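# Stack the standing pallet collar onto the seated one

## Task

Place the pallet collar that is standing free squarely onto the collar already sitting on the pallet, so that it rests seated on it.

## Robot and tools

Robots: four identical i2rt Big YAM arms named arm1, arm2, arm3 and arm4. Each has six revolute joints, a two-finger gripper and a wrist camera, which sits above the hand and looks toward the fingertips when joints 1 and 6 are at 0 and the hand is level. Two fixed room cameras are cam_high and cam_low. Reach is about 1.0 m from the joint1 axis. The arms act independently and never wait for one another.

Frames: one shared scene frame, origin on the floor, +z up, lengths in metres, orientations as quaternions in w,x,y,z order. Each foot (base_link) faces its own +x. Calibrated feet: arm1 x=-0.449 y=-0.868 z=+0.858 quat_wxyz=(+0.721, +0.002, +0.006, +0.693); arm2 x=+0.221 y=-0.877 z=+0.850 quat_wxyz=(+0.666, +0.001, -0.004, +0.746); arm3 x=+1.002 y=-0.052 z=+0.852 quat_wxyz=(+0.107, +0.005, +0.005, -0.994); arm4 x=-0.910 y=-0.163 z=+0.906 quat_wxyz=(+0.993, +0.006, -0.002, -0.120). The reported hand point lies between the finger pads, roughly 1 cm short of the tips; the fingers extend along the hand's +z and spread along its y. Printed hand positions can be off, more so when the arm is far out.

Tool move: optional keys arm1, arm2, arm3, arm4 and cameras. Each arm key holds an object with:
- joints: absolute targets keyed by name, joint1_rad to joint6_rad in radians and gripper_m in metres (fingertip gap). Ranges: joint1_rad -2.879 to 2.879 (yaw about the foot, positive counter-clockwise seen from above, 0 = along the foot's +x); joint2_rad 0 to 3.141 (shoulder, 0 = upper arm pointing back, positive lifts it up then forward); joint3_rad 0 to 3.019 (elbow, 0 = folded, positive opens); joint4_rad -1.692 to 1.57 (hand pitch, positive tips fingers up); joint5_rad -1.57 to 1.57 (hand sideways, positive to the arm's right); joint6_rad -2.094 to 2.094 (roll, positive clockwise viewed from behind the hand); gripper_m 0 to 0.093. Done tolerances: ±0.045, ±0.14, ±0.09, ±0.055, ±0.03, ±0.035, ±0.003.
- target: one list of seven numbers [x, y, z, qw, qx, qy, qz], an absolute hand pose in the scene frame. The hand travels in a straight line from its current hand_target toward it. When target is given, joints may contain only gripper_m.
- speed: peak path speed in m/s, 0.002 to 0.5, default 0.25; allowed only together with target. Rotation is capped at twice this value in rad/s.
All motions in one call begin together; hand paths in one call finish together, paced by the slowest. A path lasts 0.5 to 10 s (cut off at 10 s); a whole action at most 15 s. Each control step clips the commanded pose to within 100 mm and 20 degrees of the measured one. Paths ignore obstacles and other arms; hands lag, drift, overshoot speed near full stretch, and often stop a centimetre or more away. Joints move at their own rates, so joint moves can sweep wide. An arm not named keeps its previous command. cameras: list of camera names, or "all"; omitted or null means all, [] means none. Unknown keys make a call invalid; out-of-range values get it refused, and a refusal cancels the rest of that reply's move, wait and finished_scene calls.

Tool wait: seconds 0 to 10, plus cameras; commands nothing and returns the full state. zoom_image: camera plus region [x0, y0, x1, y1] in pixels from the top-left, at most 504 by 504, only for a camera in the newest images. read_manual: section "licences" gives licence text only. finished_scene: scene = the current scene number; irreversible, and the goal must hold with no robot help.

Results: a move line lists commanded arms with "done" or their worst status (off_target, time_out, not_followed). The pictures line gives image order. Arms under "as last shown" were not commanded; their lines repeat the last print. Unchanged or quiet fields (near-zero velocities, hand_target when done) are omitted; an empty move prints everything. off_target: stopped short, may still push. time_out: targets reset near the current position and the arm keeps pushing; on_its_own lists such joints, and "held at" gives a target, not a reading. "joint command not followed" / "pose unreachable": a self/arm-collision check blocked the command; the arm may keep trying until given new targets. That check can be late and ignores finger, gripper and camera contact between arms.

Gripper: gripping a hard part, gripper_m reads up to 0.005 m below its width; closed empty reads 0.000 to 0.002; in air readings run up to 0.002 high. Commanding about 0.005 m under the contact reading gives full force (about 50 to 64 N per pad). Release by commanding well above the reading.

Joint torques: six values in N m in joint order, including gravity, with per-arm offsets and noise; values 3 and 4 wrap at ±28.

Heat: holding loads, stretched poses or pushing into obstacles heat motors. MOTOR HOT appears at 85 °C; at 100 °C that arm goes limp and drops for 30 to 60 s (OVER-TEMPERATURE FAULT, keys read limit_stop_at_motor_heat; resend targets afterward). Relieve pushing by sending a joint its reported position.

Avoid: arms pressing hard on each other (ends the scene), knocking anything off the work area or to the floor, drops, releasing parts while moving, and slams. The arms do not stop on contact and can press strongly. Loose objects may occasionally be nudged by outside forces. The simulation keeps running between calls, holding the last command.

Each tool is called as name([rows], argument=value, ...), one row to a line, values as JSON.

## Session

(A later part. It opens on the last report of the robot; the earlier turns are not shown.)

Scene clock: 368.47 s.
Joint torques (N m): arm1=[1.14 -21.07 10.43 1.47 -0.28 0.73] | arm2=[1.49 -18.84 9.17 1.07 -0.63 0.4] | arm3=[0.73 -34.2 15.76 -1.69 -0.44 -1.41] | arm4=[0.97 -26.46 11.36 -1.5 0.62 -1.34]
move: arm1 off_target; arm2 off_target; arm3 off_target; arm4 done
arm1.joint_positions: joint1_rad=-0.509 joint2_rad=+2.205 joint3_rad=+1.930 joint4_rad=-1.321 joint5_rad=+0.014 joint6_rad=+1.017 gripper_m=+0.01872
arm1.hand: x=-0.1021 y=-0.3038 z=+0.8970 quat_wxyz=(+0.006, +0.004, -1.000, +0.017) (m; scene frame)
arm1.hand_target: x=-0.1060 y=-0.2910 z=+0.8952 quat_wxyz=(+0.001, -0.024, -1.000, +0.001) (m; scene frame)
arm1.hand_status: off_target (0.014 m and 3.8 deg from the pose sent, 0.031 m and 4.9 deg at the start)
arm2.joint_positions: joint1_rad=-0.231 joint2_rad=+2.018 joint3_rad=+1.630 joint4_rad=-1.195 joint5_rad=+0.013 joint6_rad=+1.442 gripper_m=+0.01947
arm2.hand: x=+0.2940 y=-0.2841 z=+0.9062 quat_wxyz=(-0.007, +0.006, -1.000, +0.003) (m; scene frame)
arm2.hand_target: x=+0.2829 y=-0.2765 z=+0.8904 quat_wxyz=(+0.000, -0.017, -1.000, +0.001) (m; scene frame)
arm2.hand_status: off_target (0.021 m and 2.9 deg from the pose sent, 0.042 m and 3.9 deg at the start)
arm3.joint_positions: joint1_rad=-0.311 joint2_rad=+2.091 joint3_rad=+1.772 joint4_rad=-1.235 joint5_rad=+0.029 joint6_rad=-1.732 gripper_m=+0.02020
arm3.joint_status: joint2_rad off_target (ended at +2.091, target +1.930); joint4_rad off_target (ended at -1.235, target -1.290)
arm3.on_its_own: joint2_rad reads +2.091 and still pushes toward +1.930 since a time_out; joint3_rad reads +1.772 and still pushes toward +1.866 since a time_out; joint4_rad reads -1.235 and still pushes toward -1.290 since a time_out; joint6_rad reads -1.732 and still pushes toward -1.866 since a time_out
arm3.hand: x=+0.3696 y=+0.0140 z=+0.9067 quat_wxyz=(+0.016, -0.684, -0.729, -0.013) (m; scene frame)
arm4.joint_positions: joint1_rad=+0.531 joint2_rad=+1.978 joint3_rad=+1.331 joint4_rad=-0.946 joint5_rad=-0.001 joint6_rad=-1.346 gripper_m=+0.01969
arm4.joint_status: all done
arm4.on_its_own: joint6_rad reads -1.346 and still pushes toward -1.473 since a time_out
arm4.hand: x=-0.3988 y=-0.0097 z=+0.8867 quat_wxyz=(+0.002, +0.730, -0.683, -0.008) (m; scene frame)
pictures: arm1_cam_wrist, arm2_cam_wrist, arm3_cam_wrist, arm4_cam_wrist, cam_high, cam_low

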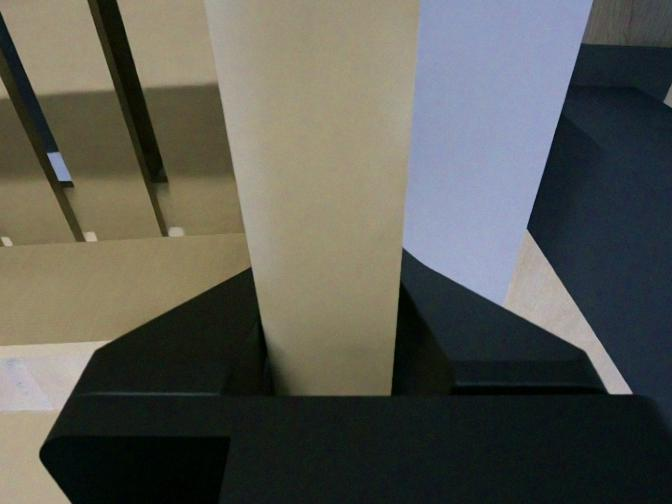

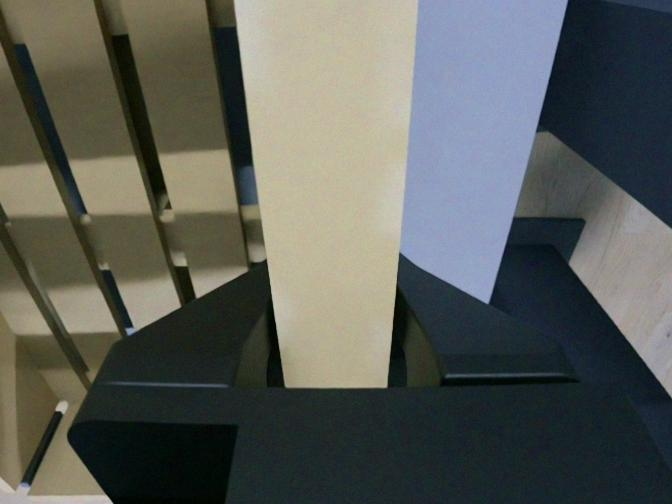

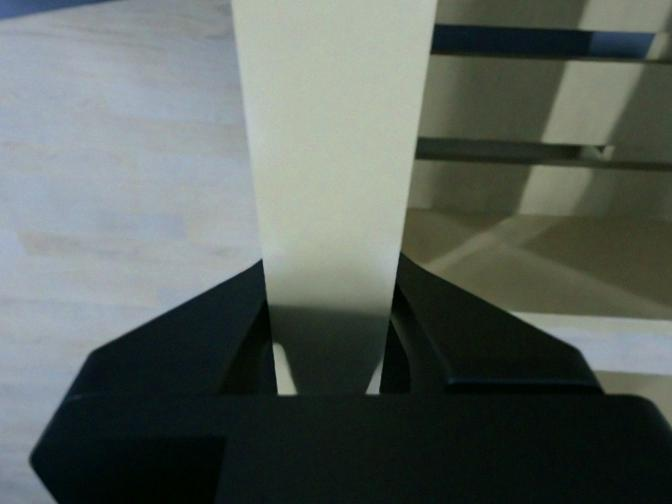

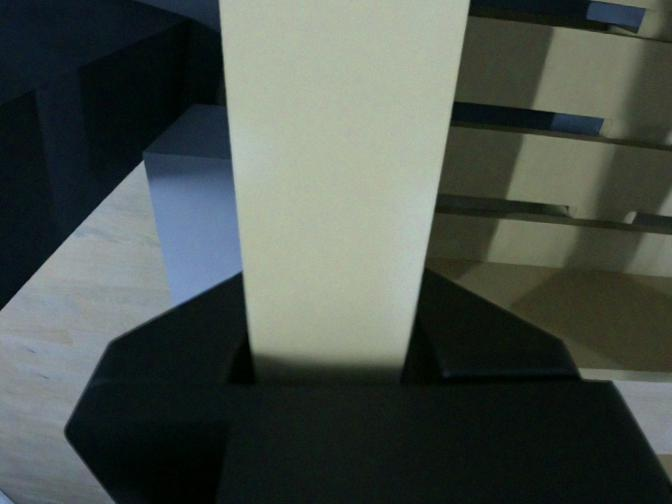

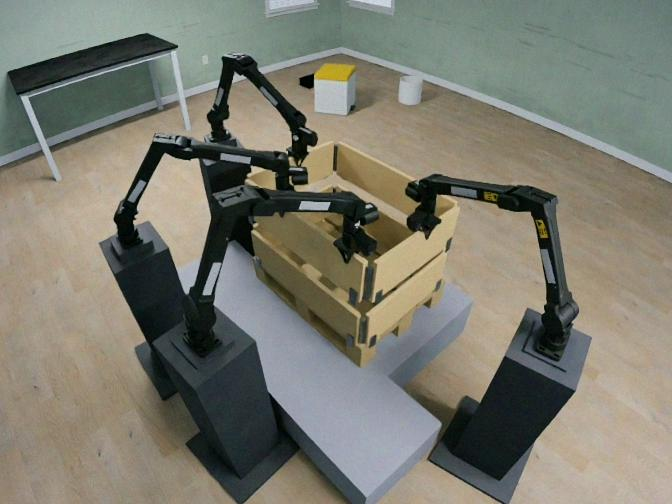

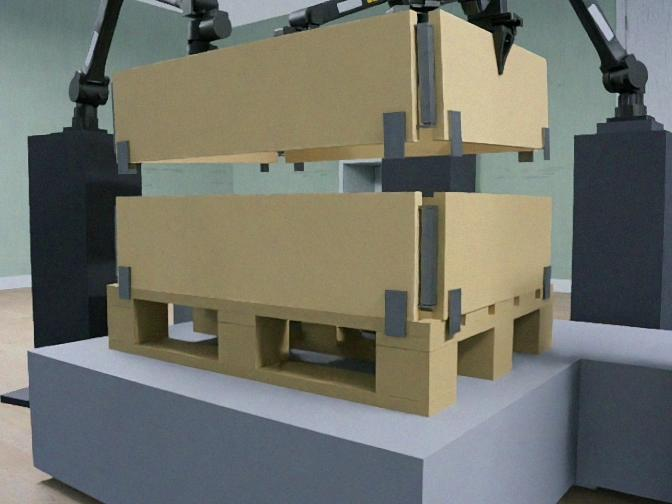

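move(arm1={"target":[-0.109,-0.303,0.845,0,0.0248,0.9997,0],"speed":0.06}, arm2={"target":[0.279,-0.287,0.84,0,0.018,0.9998,0],"speed":0.06}, arm3={"joints":{"joint2_rad":1.98,"joint4_rad":-1.24}}, arm4={"joints":{"joint2_rad":1.90,"joint4_rad":-0.96}})

zoom_image(camera="cam_low", region=[90, 0, 590, 350])

zoom_image(camera="cam_high", region=[220, 120, 500, 380])

Scene clock: 378.63 s.
Joint torques (N m): arm1=[0.79 -20.6 8.49 1.22 -0.22 0.66] | arm2=[1.85 -18.43 7.87 0.68 -0.38 0.44] | arm3=[0.79 -35.37 15.56 -1.7 -0.39 -1.4] | arm4=[1.03 -27.34 12.04 -1.73 1.12 -1.23]
move: arm1 off_target; arm2 off_target; arm3 off_target; arm4 off_target
arm1.joint_positions: joint1_rad=-0.509 joint2_rad=+2.217 joint3_rad=+1.838 joint4_rad=-1.186 joint5_rad=+0.014 joint6_rad=+1.017 gripper_m=+0.01872
arm1.hand: x=-0.1032 y=-0.3061 z=+0.8557 quat_wxyz=(-0.002, +0.003, -1.000, +0.004) (m; scene frame)
arm1.hand_target: x=-0.1090 y=-0.3033 z=+0.8452 quat_wxyz=(+0.000, -0.024, -1.000, +0.001) (m; scene frame)
arm1.hand_status: off_target (0.013 m and 3.2 deg from the pose sent, 0.052 m and 3.8 deg at the start)
arm2.joint_positions: joint1_rad=-0.231 joint2_rad=+2.046 joint3_rad=+1.547 joint4_rad=-1.056 joint5_rad=+0.006 joint6_rad=+1.442 gripper_m=+0.01946
arm2.hand: x=+0.2929 y=-0.2863 z=+0.8614 quat_wxyz=(-0.006, +0.005, -1.000, -0.011) (m; scene frame)
arm2.hand_target: x=+0.2791 y=-0.2876 z=+0.8405 quat_wxyz=(+0.000, -0.017, -1.000, +0.000) (m; scene frame)
arm2.hand_status: off_target (0.025 m and 3.1 deg from the pose sent, 0.068 m and 2.9 deg at the start)
arm3.joint_positions: joint1_rad=-0.311 joint2_rad=+2.149 joint3_rad=+1.772 joint4_rad=-1.186 joint5_rad=+0.027 joint6_rad=-1.732 gripper_m=+0.02021
arm3.joint_status: joint2_rad off_target (ended at +2.149, target +1.980); the others done
arm3.on_its_own: joint2_rad reads +2.149 and still pushes toward +1.980 since a time_out; joint3_rad reads +1.772 and still pushes toward +1.866 since a time_out; joint6_rad reads -1.732 and still pushes toward -1.866 since a time_out
arm3.hand: x=+0.3630 y=+0.0148 z=+0.8710 quat_wxyz=(+0.012, -0.684, -0.730, -0.015) (m; scene frame)
arm4.joint_positions: joint1_rad=+0.532 joint2_rad=+2.025 joint3_rad=+1.318 joint4_rad=-0.901 joint5_rad=-0.015 joint6_rad=-1.357 gripper_m=+0.01975
arm4.joint_status: joint4_rad off_target (ended at -0.901, target -0.960); the others done
arm4.on_its_own: joint6_rad reads -1.357 and still pushes toward -1.473 since a time_out
arm4.hand: x=-0.4023 y=-0.0078 z=+0.8588 quat_wxyz=(+0.005, +0.734, -0.679, -0.018) (m; scene frame)
pictures: arm1_cam_wrist, arm2_cam_wrist, arm3_cam_wrist, arm4_cam_wrist, cam_high, cam_low

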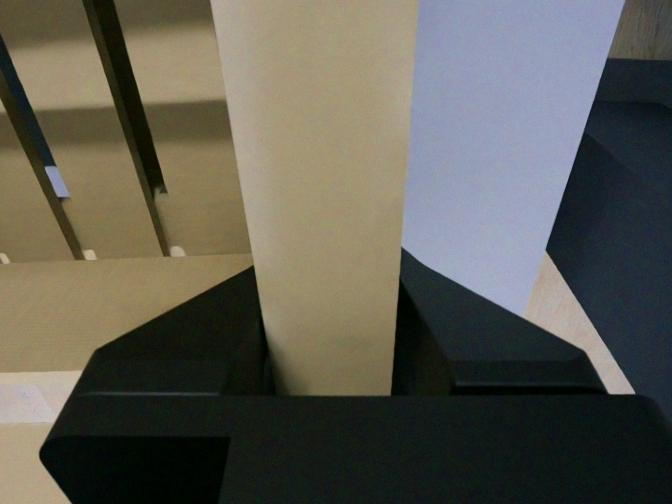

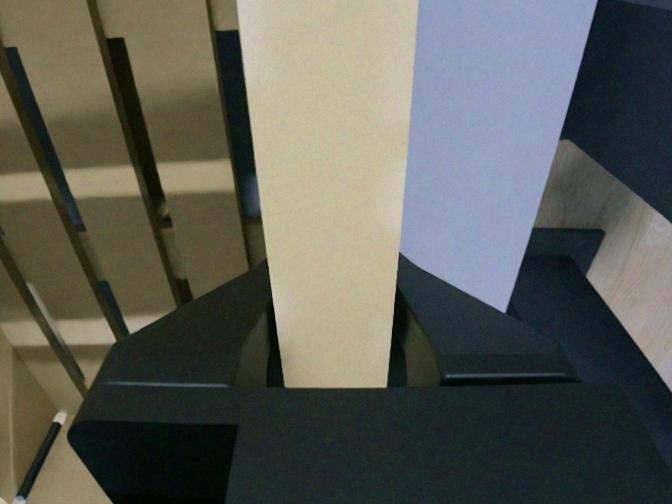

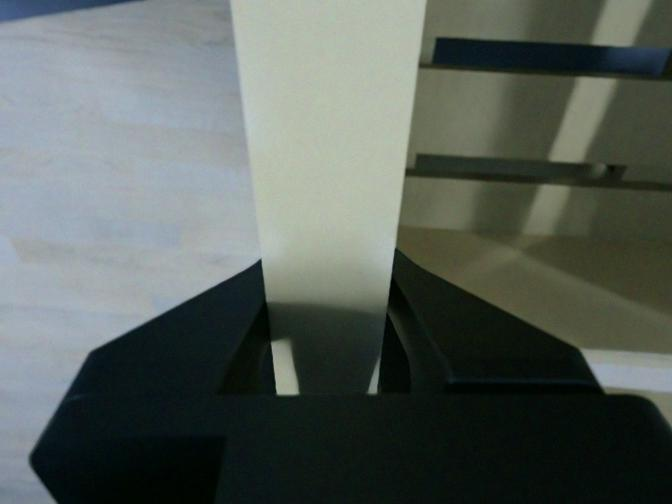

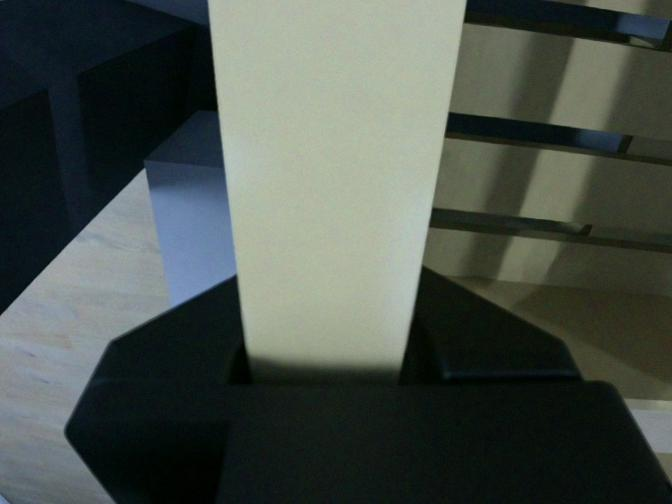

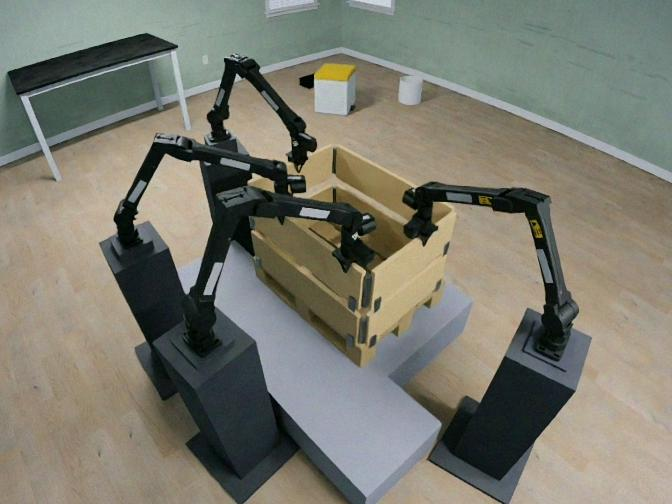

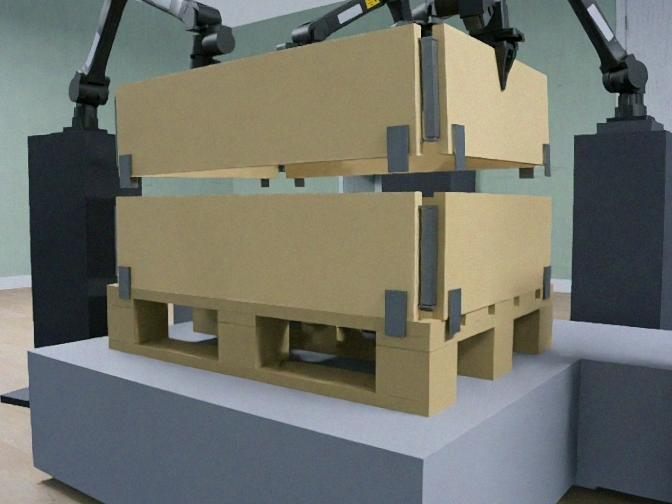

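Scaled by 1.008 from the camera's 672x504 image, which has a finer 960x720 frame.

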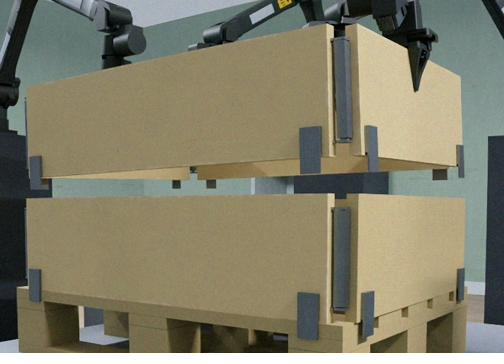

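Scaled by 1.800 from the camera's 672x504 image, which has a finer 960x720 frame.

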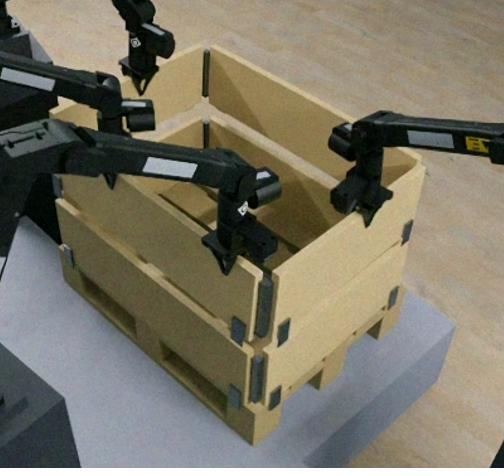

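move(arm1={"target":[-0.104,-0.307,0.822,0,0.0248,0.9997,0],"speed":0.05}, arm2={"target":[0.285,-0.291,0.813,0,0.018,0.9998,0],"speed":0.05}, arm3={"target":[0.374,0.012,0.97,0.096,-0.632,-0.768,0.046],"speed":0.05}, arm4={"target":[-0.383,-0.010,0.918,-0.037,0.774,-0.632,0.03],"speed":0.05})

zoom_image(camera="cam_low", region=[90, 0, 590, 350])

zoom_image(camera="cam_high", region=[220, 120, 500, 380])

Scene clock: 390.70 s.
Joint torques (N m): arm1=[0.85 -20.37 9.33 0.69 -0.16 0.62] | arm2=[1.73 -19.43 8.28 0.23 -0.13 0.45] | arm3=[1.03 -33.08 7.12 -1.35 -0.44 -1.28] | arm4=[0.32 -26.75 8.14 -1.13 0.66 -1.11]
Motor temperatures (°C): arm1=[30 48 51 30 32 28 33] | arm2=[31 37 38 31 30 27 32] | arm3=[28 58 63 34 29 34 31] | arm4=[34 42 51 29 36 36 32]
Heat: arm1: hottest joint3_rad 51 °C; arm2: hottest joint3_rad 38 °C; arm3: hottest joint3_rad 63 °C; arm4: hottest joint3_rad 51 °C.
move: arm1 off_target; arm2 off_target; arm3 off_target; arm4 off_target
arm1.joint_positions: joint1_rad=-0.519 joint2_rad=+2.238 joint3_rad=+1.805 joint4_rad=-1.126 joint5_rad=+0.012 joint6_rad=+1.009 gripper_m=+0.01872
arm1.hand: x=-0.0988 y=-0.3105 z=+0.8305 quat_wxyz=(-0.003, +0.002, -1.000, +0.001) (m; scene frame)
arm1.hand_target: x=-0.1040 y=-0.3072 z=+0.8220 quat_wxyz=(+0.000, -0.024, -1.000, +0.000) (m; scene frame)
arm1.hand_status: off_target (0.011 m and 3.1 deg from the pose sent, 0.034 m and 3.2 deg at the start)
arm2.joint_positions: joint1_rad=-0.240 joint2_rad=+2.088 joint3_rad=+1.508 joint4_rad=-0.971 joint5_rad=+0.002 joint6_rad=+1.431 gripper_m=+0.01947
arm2.hand: x=+0.2975 y=-0.2890 z=+0.8248 quat_wxyz=(-0.004, +0.006, -1.000, -0.013) (m; scene frame)
arm2.hand_target: x=+0.2856 y=-0.2885 z=+0.8132 quat_wxyz=(-0.001, -0.017, -1.000, -0.006) (m; scene frame)
arm2.hand_status: off_target (0.017 m and 3.2 deg from the pose sent, 0.049 m and 3.1 deg at the start)
arm3.joint_positions: joint1_rad=-0.309 joint2_rad=+2.099 joint3_rad=+1.574 joint4_rad=-0.928 joint5_rad=+0.036 joint6_rad=-1.732 gripper_m=+0.01997
arm3.hand: x=+0.3751 y=+0.0139 z=+0.8349 quat_wxyz=(+0.058, -0.682, -0.729, +0.015) (m; scene frame)
arm3.hand_target: x=+0.3744 y=+0.0127 z=+0.9260 quat_wxyz=(+0.097, -0.635, -0.765, +0.043) (m; scene frame)
arm3.hand_status: off_target (0.135 m and 9.2 deg from the pose sent, 0.100 m and 14.0 deg at the start; pose on its path clipped on 52 of 52 steps)
arm4.joint_positions: joint1_rad=+0.532 joint2_rad=+2.031 joint3_rad=+1.295 joint4_rad=-0.834 joint5_rad=+0.005 joint6_rad=-1.374 gripper_m=+0.01931
arm4.hand: x=-0.3977 y=-0.0099 z=+0.8487 quat_wxyz=(-0.006, +0.740, -0.673, +0.001) (m; scene frame)
arm4.hand_target: x=-0.3841 y=-0.0102 z=+0.9133 quat_wxyz=(-0.036, +0.773, -0.633, +0.032) (m; scene frame)
arm4.hand_status: off_target (0.071 m and 7.8 deg from the pose sent, 0.062 m and 10.2 deg at the start)
pictures: arm1_cam_wrist, arm2_cam_wrist, arm3_cam_wrist, arm4_cam_wrist, cam_high, cam_low

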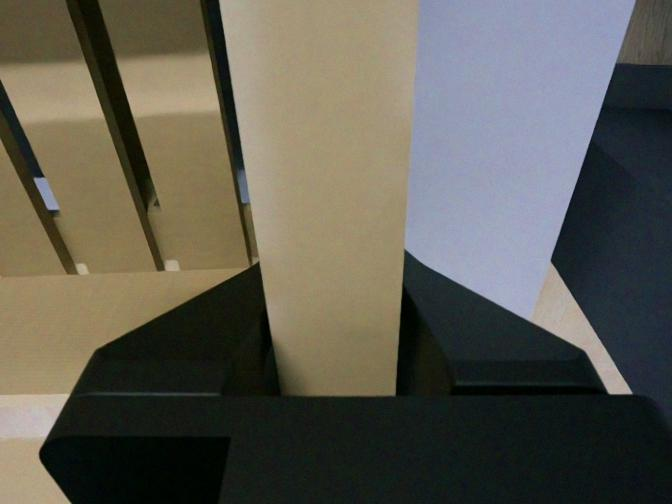

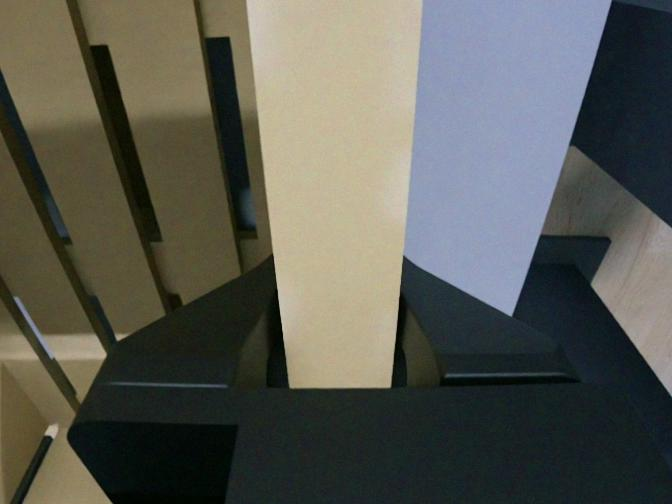

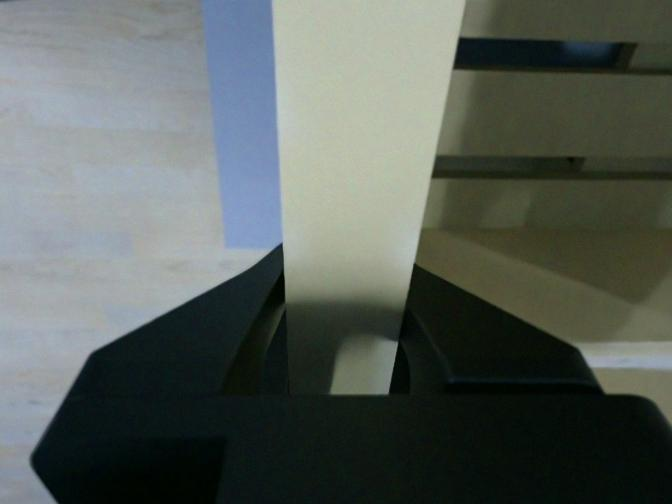

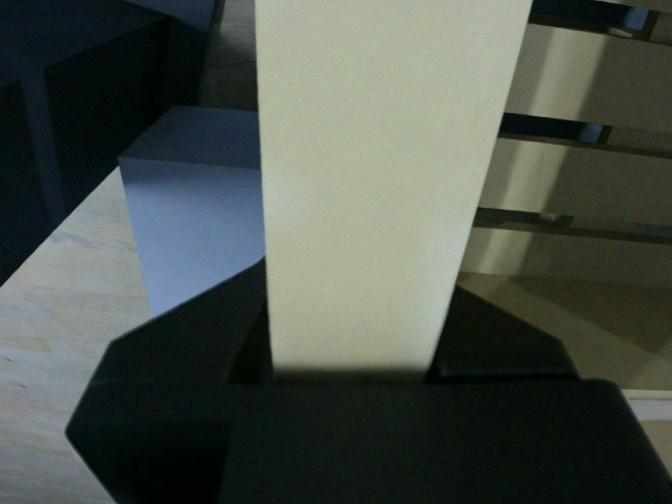

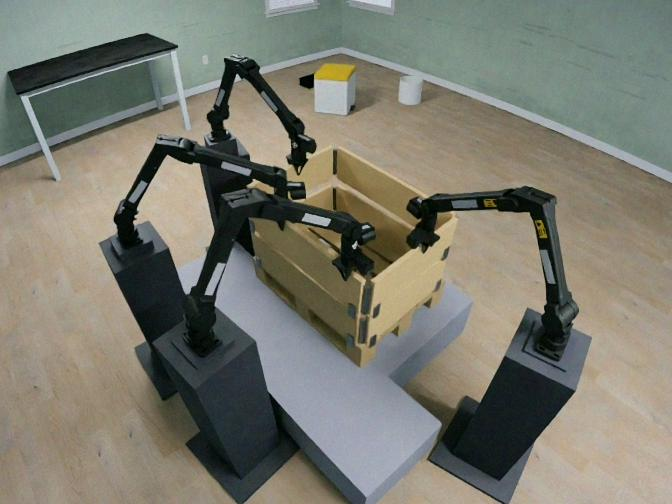

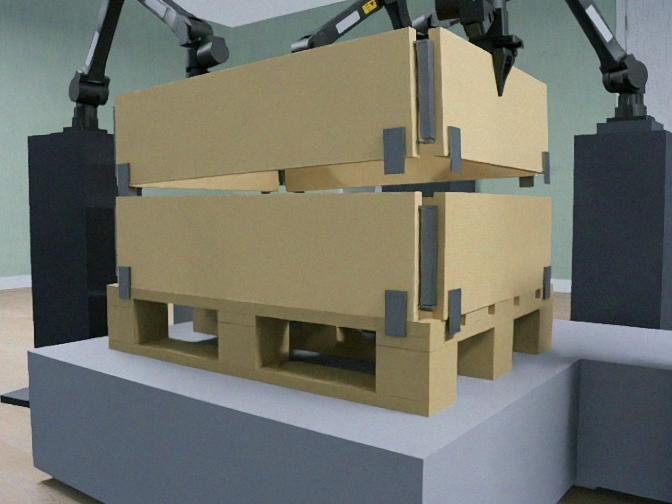

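Scaled by 1.008 from the camera's 672x504 image, which has a finer 960x720 frame.

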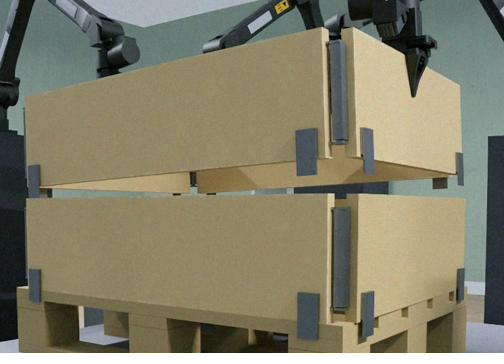

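Scaled by 1.800 from the camera's 672x504 image, which has a finer 960x720 frame.

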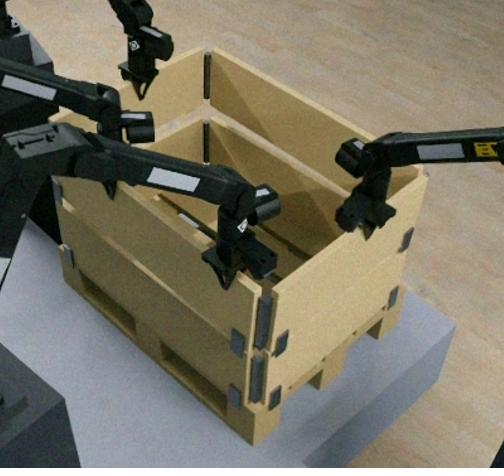

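move(arm1={"target":[-0.104,-0.307,0.802,0,0.0248,0.9997,0],"speed":0.04}, arm2={"target":[0.285,-0.291,0.803,0,0.018,0.9998,0],"speed":0.04}, arm4={"target":[-0.383,-0.010,0.875,-0.030,0.766,-0.642,0.026],"speed":0.04})

zoom_image(camera="cam_low", region=[90, 0, 590, 350])

zoom_image(camera="cam_high", region=[220, 120, 500, 380])

Scene clock: 400.70 s.
Joint torques (N m): arm1=[1.08 -20.31 8.98 0.34 -0.31 0.65] | arm2=[2.02 -19.43 7.9 -0.23 -0.71 0.46] | arm3=[1.03 -32.97 7.57 -1.39 -0.74 -1.29] | arm4=[0.21 -24.7 7.23 -0.95 0.53 -0.89]
move: arm1 off_target; arm2 off_target; arm4 off_target
arm1.joint_positions: joint1_rad=-0.523 joint2_rad=+2.262 joint3_rad=+1.797 joint4_rad=-1.079 joint5_rad=+0.017 joint6_rad=+1.008 gripper_m=+0.01872
arm1.hand: x=-0.0940 y=-0.3084 z=+0.8128 quat_wxyz=(-0.009, +0.001, -1.000, -0.004) (m; scene frame)
arm1.hand_target: x=-0.1037 y=-0.3068 z=+0.8021 quat_wxyz=(-0.001, -0.024, -1.000, -0.001) (m; scene frame)
arm1.hand_status: off_target (0.015 m and 3.2 deg from the pose sent, 0.029 m and 3.1 deg at the start)
arm2.joint_positions: joint1_rad=-0.244 joint2_rad=+2.101 joint3_rad=+1.506 joint4_rad=-0.953 joint5_rad=+0.016 joint6_rad=+1.428 gripper_m=+0.01947
arm2.hand: x=+0.3024 y=-0.2878 z=+0.8173 quat_wxyz=(-0.011, +0.006, -1.000, -0.014) (m; scene frame)
arm2.hand_target: x=+0.2854 y=-0.2917 z=+0.8034 quat_wxyz=(-0.001, -0.017, -1.000, +0.000) (m; scene frame)
arm2.hand_status: off_target (0.023 m and 3.4 deg from the pose sent, 0.025 m and 3.2 deg at the start)
arm3.joint_positions: joint1_rad=-0.309 joint2_rad=+2.097 joint3_rad=+1.567 joint4_rad=-0.928 joint5_rad=+0.044 joint6_rad=-1.732 gripper_m=+0.02009
arm3.hand: x=+0.3780 y=+0.0150 z=+0.8335 quat_wxyz=(+0.059, -0.682, -0.729, +0.010) (m; scene frame)
arm4.joint_positions: joint1_rad=+0.532 joint2_rad=+2.074 joint3_rad=+1.289 joint4_rad=-0.769 joint5_rad=+0.006 joint6_rad=-1.374 gripper_m=+0.01926
arm4.hand: x=-0.3937 y=-0.0087 z=+0.8249 quat_wxyz=(-0.012, +0.740, -0.673, +0.005) (m; scene frame)
arm4.hand_target: x=-0.3836 y=-0.0099 z=+0.8722 quat_wxyz=(-0.030, +0.765, -0.643, +0.027) (m; scene frame)
arm4.hand_status: off_target (0.051 m and 5.6 deg from the pose sent, 0.030 m and 6.1 deg at the start)
pictures: arm1_cam_wrist, arm2_cam_wrist, arm3_cam_wrist, arm4_cam_wrist, cam_high, cam_low

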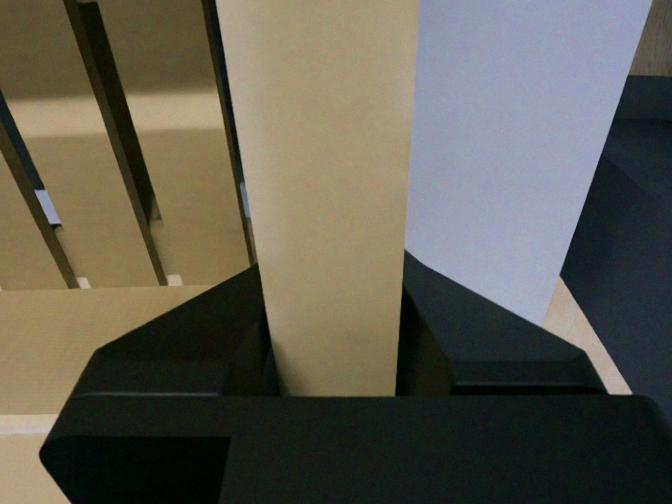

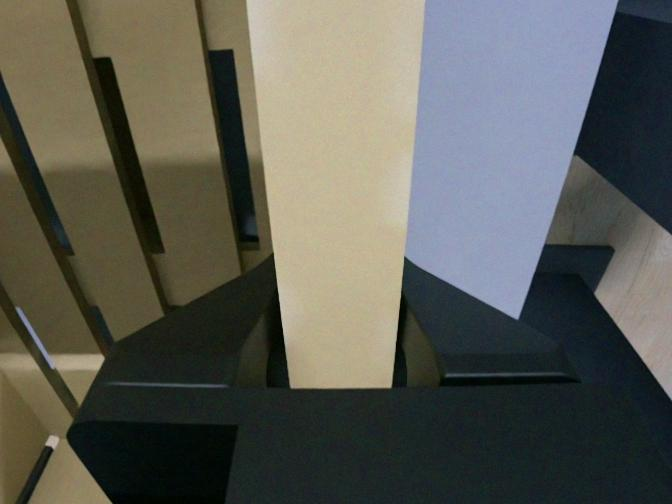

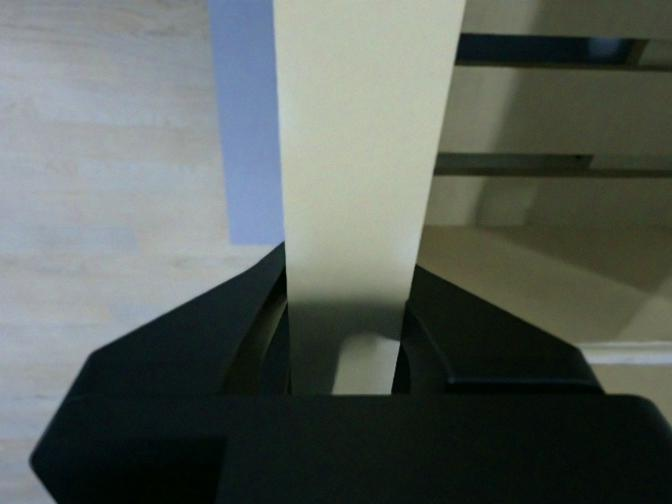

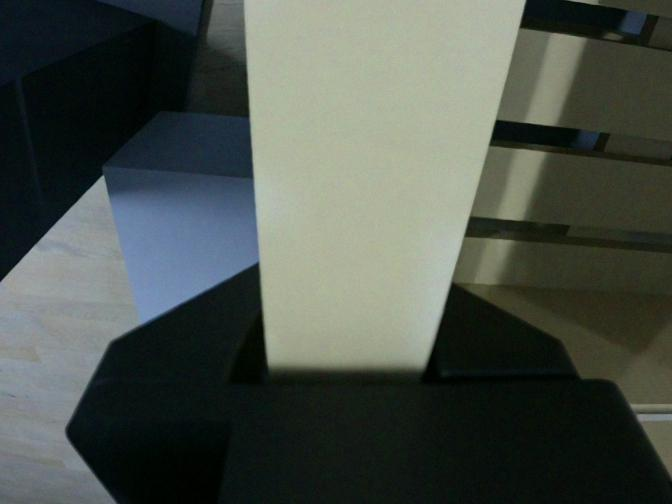

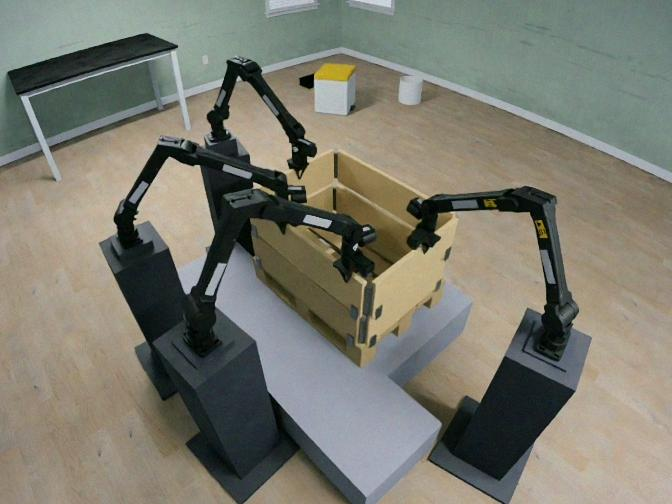

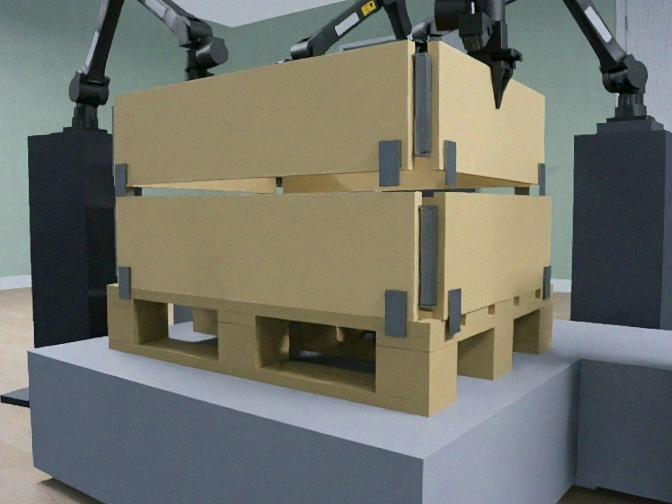

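Scaled by 1.008 from the camera's 672x504 image, which has a finer 960x720 frame.

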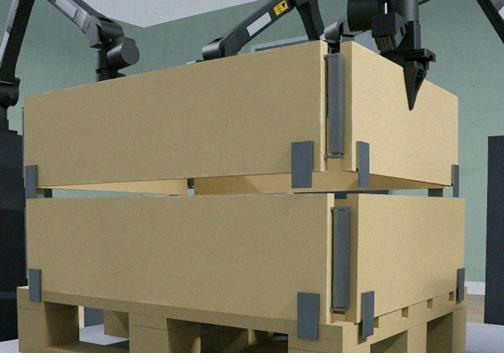

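Scaled by 1.800 from the camera's 672x504 image, which has a finer 960x720 frame.

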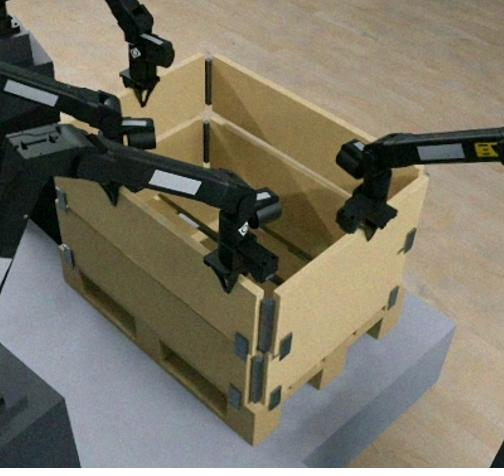

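move(arm1={"target":[-0.116,-0.309,0.802,0,0.0248,0.9997,0],"speed":0.04}, arm2={"target":[0.272,-0.293,0.803,0,0.018,0.9998,0],"speed":0.04}, arm3={"target":[0.363,0.012,0.926,0.096,-0.635,-0.765,0.043],"speed":0.04}, arm4={"target":[-0.396,-0.010,0.87,-0.030,0.766,-0.642,0.026],"speed":0.04})

zoom_image(camera="cam_low", region=[90, 0, 590, 350])

zoom_image(camera="cam_high", region=[220, 120, 500, 380])

Scene clock: 407.10 s.
Joint torques (N m): arm1=[2.2 -21.36 7.27 0.36 -0.33 0.78] | arm2=[3.55 -19.96 7.23 -0.27 -0.76 0.65] | arm3=[1.32 -30.74 9.87 -1.4 -0.59 -1.19] | arm4=[0.73 -25.52 4.96 -0.81 0.54 -0.82]
move: arm1 off_target; arm2 off_target; arm3 off_target; arm4 off_target
arm1.joint_positions: joint1_rad=-0.523 joint2_rad=+2.258 joint3_rad=+1.781 joint4_rad=-1.059 joint5_rad=+0.017 joint6_rad=+1.008 gripper_m=+0.01872
arm1.hand: x=-0.0946 y=-0.3093 z=+0.8100 quat_wxyz=(-0.011, +0.001, -1.000, -0.008) (m; scene frame)
arm1.hand_target: x=-0.1148 y=-0.3078 z=+0.8022 quat_wxyz=(-0.001, -0.024, -1.000, -0.002) (m; scene frame)
arm1.hand_status: off_target (0.023 m and 3.3 deg from the pose sent, 0.025 m and 3.2 deg at the start)
arm2.joint_positions: joint1_rad=-0.244 joint2_rad=+2.101 joint3_rad=+1.500 joint4_rad=-0.945 joint5_rad=+0.017 joint6_rad=+1.428 gripper_m=+0.01947
arm2.hand: x=+0.3021 y=-0.2885 z=+0.8155 quat_wxyz=(-0.012, +0.006, -1.000, -0.015) (m; scene frame)
arm2.hand_target: x=+0.2730 y=-0.2939 z=+0.8032 quat_wxyz=(-0.001, -0.017, -1.000, +0.000) (m; scene frame)
arm2.hand_status: off_target (0.033 m and 3.5 deg from the pose sent, 0.034 m and 3.4 deg at the start)
arm3.joint_positions: joint1_rad=-0.309 joint2_rad=+2.097 joint3_rad=+1.567 joint4_rad=-0.928 joint5_rad=+0.047 joint6_rad=-1.732 gripper_m=+0.02014
arm3.hand: x=+0.3782 y=+0.0155 z=+0.8334 quat_wxyz=(+0.059, -0.682, -0.729, +0.009) (m; scene frame)
arm3.hand_target: x=+0.3651 y=+0.0121 z=+0.9207 quat_wxyz=(+0.099, -0.637, -0.763, +0.041) (m; scene frame)
arm3.hand_status: off_target (0.094 m and 8.9 deg from the pose sent, 0.094 m and 8.9 deg at the start)
arm4.joint_positions: joint1_rad=+0.532 joint2_rad=+2.072 joint3_rad=+1.273 joint4_rad=-0.745 joint5_rad=+0.006 joint6_rad=-1.374 gripper_m=+0.01925
arm4.hand: x=-0.3954 y=-0.0092 z=+0.8216 quat_wxyz=(-0.016, +0.740, -0.673, +0.008) (m; scene frame)
arm4.hand_target: x=-0.3957 y=-0.0099 z=+0.8663 quat_wxyz=(-0.029, +0.765, -0.643, +0.026) (m; scene frame)
arm4.hand_status: off_target (0.048 m and 5.3 deg from the pose sent, 0.045 m and 5.6 deg at the start)
pictures: arm1_cam_wrist, arm2_cam_wrist, arm3_cam_wrist, arm4_cam_wrist, cam_high, cam_low

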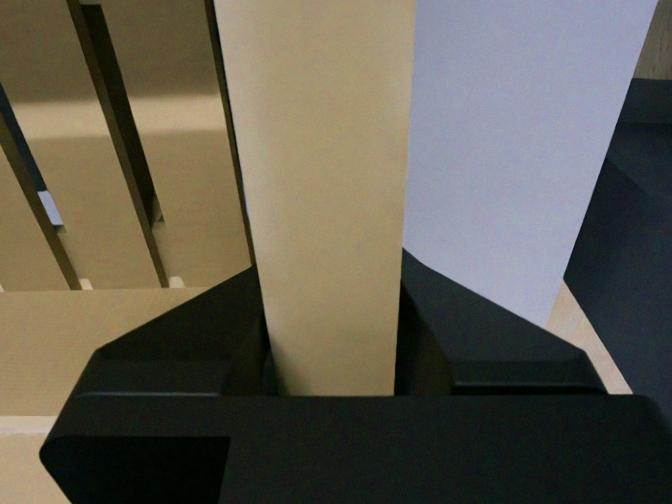

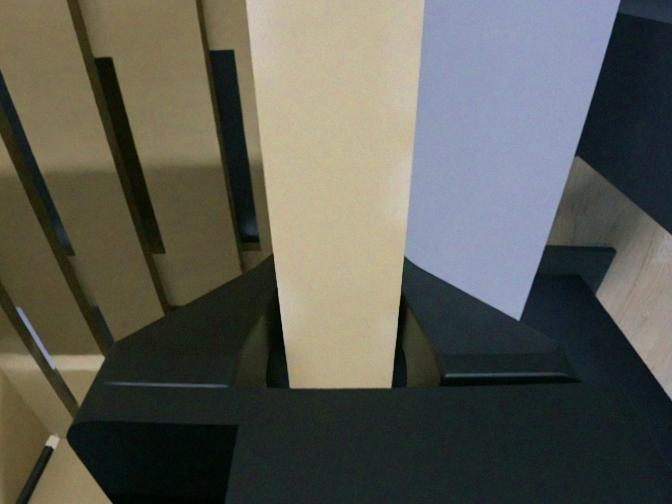

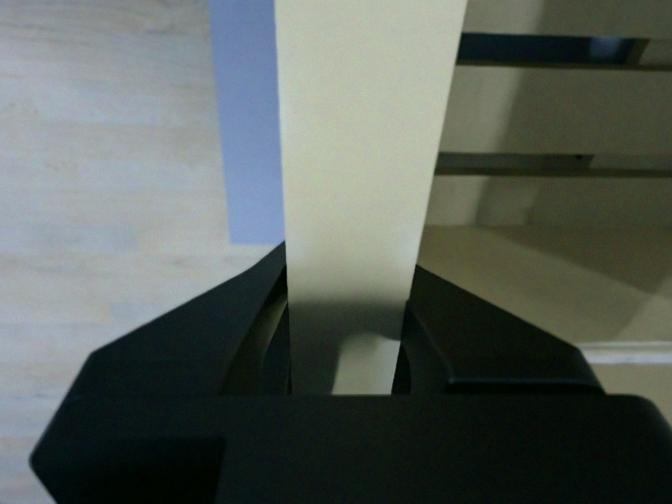

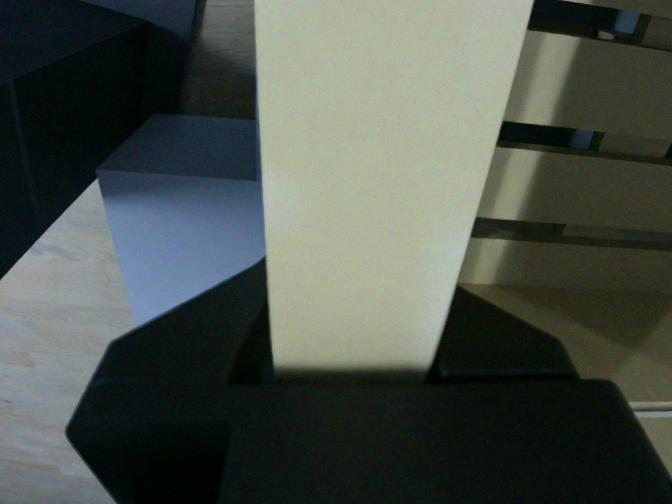

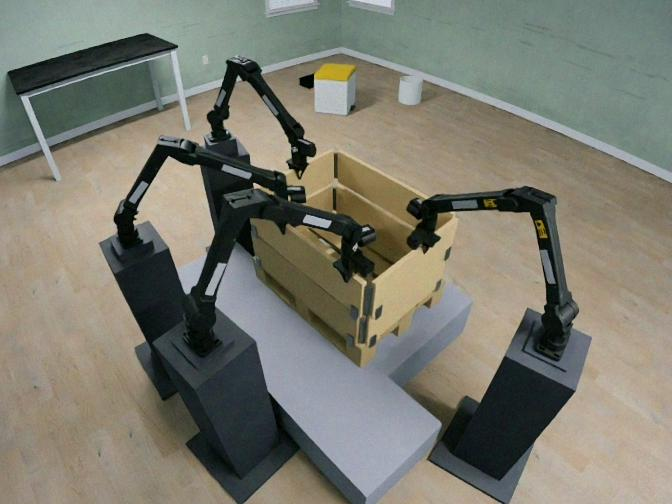

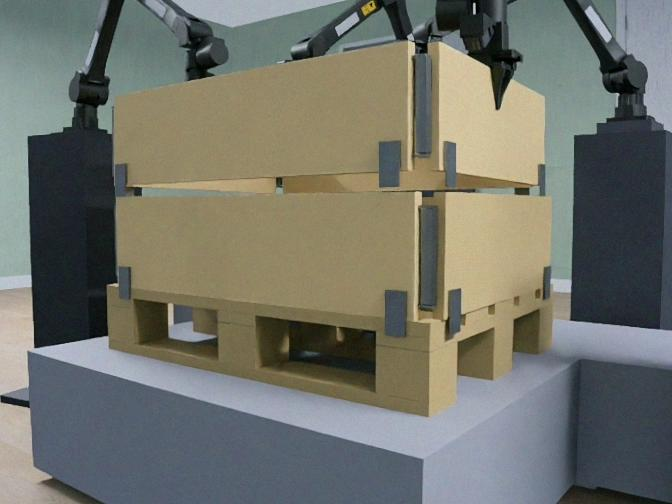

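Scaled by 1.008 from the camera's 672x504 image, which has a finer 960x720 frame.

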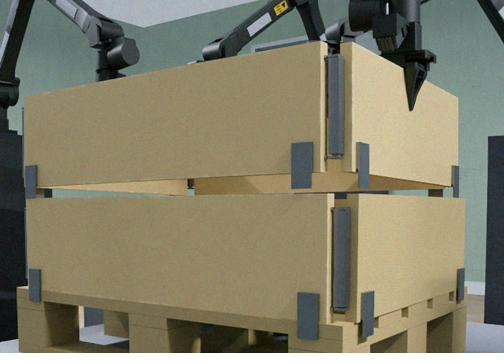

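Scaled by 1.800 from the camera's 672x504 image, which has a finer 960x720 frame.

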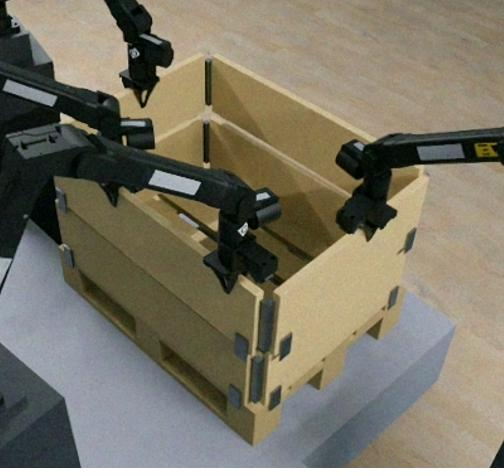

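move(arm1={"target":[-0.135,-0.309,0.807,0,0.0248,0.9997,0],"speed":0.04}, arm2={"target":[0.252,-0.293,0.807,0,0.018,0.9998,0],"speed":0.04}, arm3={"target":[0.345,0.012,0.924,0.096,-0.635,-0.765,0.043],"speed":0.04}, arm4={"target":[-0.413,-0.010,0.872,-0.030,0.766,-0.642,0.026],"speed":0.04}, cameras=["cam_low","cam_high"])

zoom_image(camera="cam_low", region=[90, 0, 590, 350])

zoom_image(camera="cam_high", region=[220, 120, 500, 380])

Scene clock: 413.07 s.
Joint torques (N m): arm1=[2.43 -21.6 8.05 0.1 -0.3 0.97] | arm2=[3.37 -21.25 7.47 -0.61 -0.82 0.77] | arm3=[1.49 -31.15 10.81 -1.58 -0.24 -1.25] | arm4=[1.85 -26.11 4.52 -1.29 0.16 -0.93]
move: arm1 off_target; arm2 off_target; arm3 off_target; arm4 off_target
arm1.joint_positions: joint1_rad=-0.501 joint2_rad=+2.236 joint3_rad=+1.729 joint4_rad=-1.047 joint5_rad=+0.015 joint6_rad=+1.012 gripper_m=+0.01872
arm1.hand: x=-0.1151 y=-0.3149 z=+0.8063 quat_wxyz=(-0.006, +0.010, -1.000, -0.001) (m; scene frame)
arm1.hand_target: x=-0.1345 y=-0.3089 z=+0.8069 quat_wxyz=(+0.000, -0.023, -1.000, -0.001) (m; scene frame)
arm1.hand_status: off_target (0.021 m and 4.0 deg from the pose sent, 0.041 m and 3.3 deg at the start)
arm2.joint_positions: joint1_rad=-0.207 joint2_rad=+2.108 joint3_rad=+1.494 joint4_rad=-0.941 joint5_rad=+0.016 joint6_rad=+1.448 gripper_m=+0.01947
arm2.hand: x=+0.2802 y=-0.2890 z=+0.8094 quat_wxyz=(-0.011, +0.014, -1.000, -0.011) (m; scene frame)
arm2.hand_target: x=+0.2527 y=-0.2931 z=+0.8068 quat_wxyz=(+0.000, -0.016, -1.000, -0.001) (m; scene frame)
arm2.hand_status: off_target (0.029 m and 4.1 deg from the pose sent, 0.051 m and 3.5 deg at the start)
arm3.joint_positions: joint1_rad=-0.308 joint2_rad=+2.141 joint3_rad=+1.615 joint4_rad=-0.934 joint5_rad=+0.038 joint6_rad=-1.723 gripper_m=+0.02039
arm3.hand: x=+0.3652 y=+0.0145 z=+0.8233 quat_wxyz=(+0.056, -0.685, -0.726, +0.012) (m; scene frame)
arm3.hand_target: x=+0.3480 y=+0.0120 z=+0.9161 quat_wxyz=(+0.100, -0.637, -0.763, +0.042) (m; scene frame)
arm3.hand_status: off_target (0.103 m and 9.3 deg from the pose sent, 0.097 m and 8.9 deg at the start; pose on its path clipped on 14 of 39 steps)
arm4.joint_positions: joint1_rad=+0.530 joint2_rad=+2.054 joint3_rad=+1.220 joint4_rad=-0.706 joint5_rad=+0.019 joint6_rad=-1.352 gripper_m=+0.01925
arm4.hand: x=-0.4080 y=-0.0159 z=+0.8171 quat_wxyz=(-0.015, +0.732, -0.681, +0.014) (m; scene frame)
arm4.hand_target: x=-0.4123 y=-0.0103 z=+0.8666 quat_wxyz=(-0.030, +0.765, -0.643, +0.027) (m; scene frame)
arm4.hand_status: off_target (0.055 m and 6.4 deg from the pose sent, 0.053 m and 5.3 deg at the start)
pictures: cam_high, cam_low

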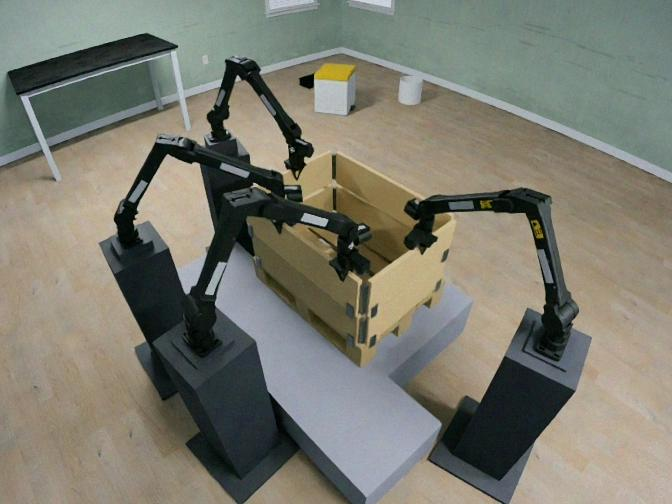

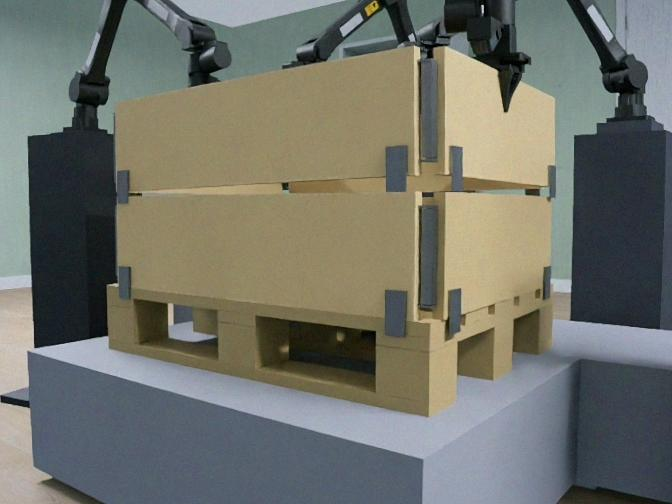

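Scaled by 1.008 from the camera's 672x504 image, which has a finer 960x720 frame.

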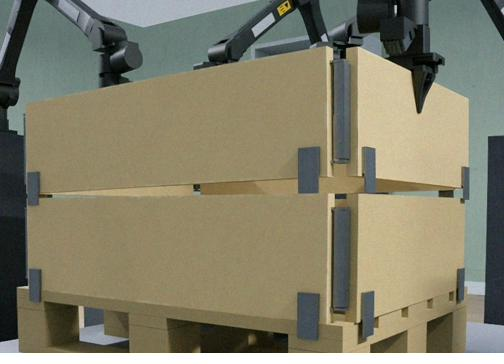

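Scaled by 1.800 from the camera's 672x504 image, which has a finer 960x720 frame.

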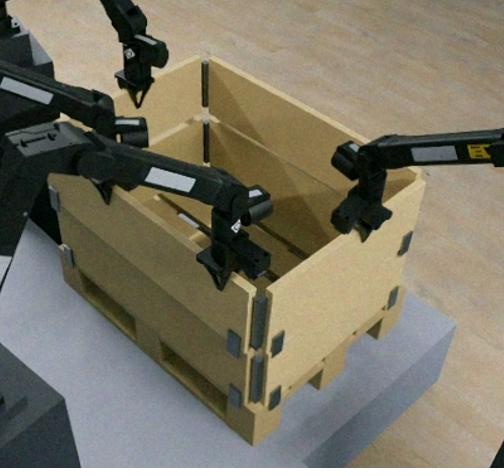

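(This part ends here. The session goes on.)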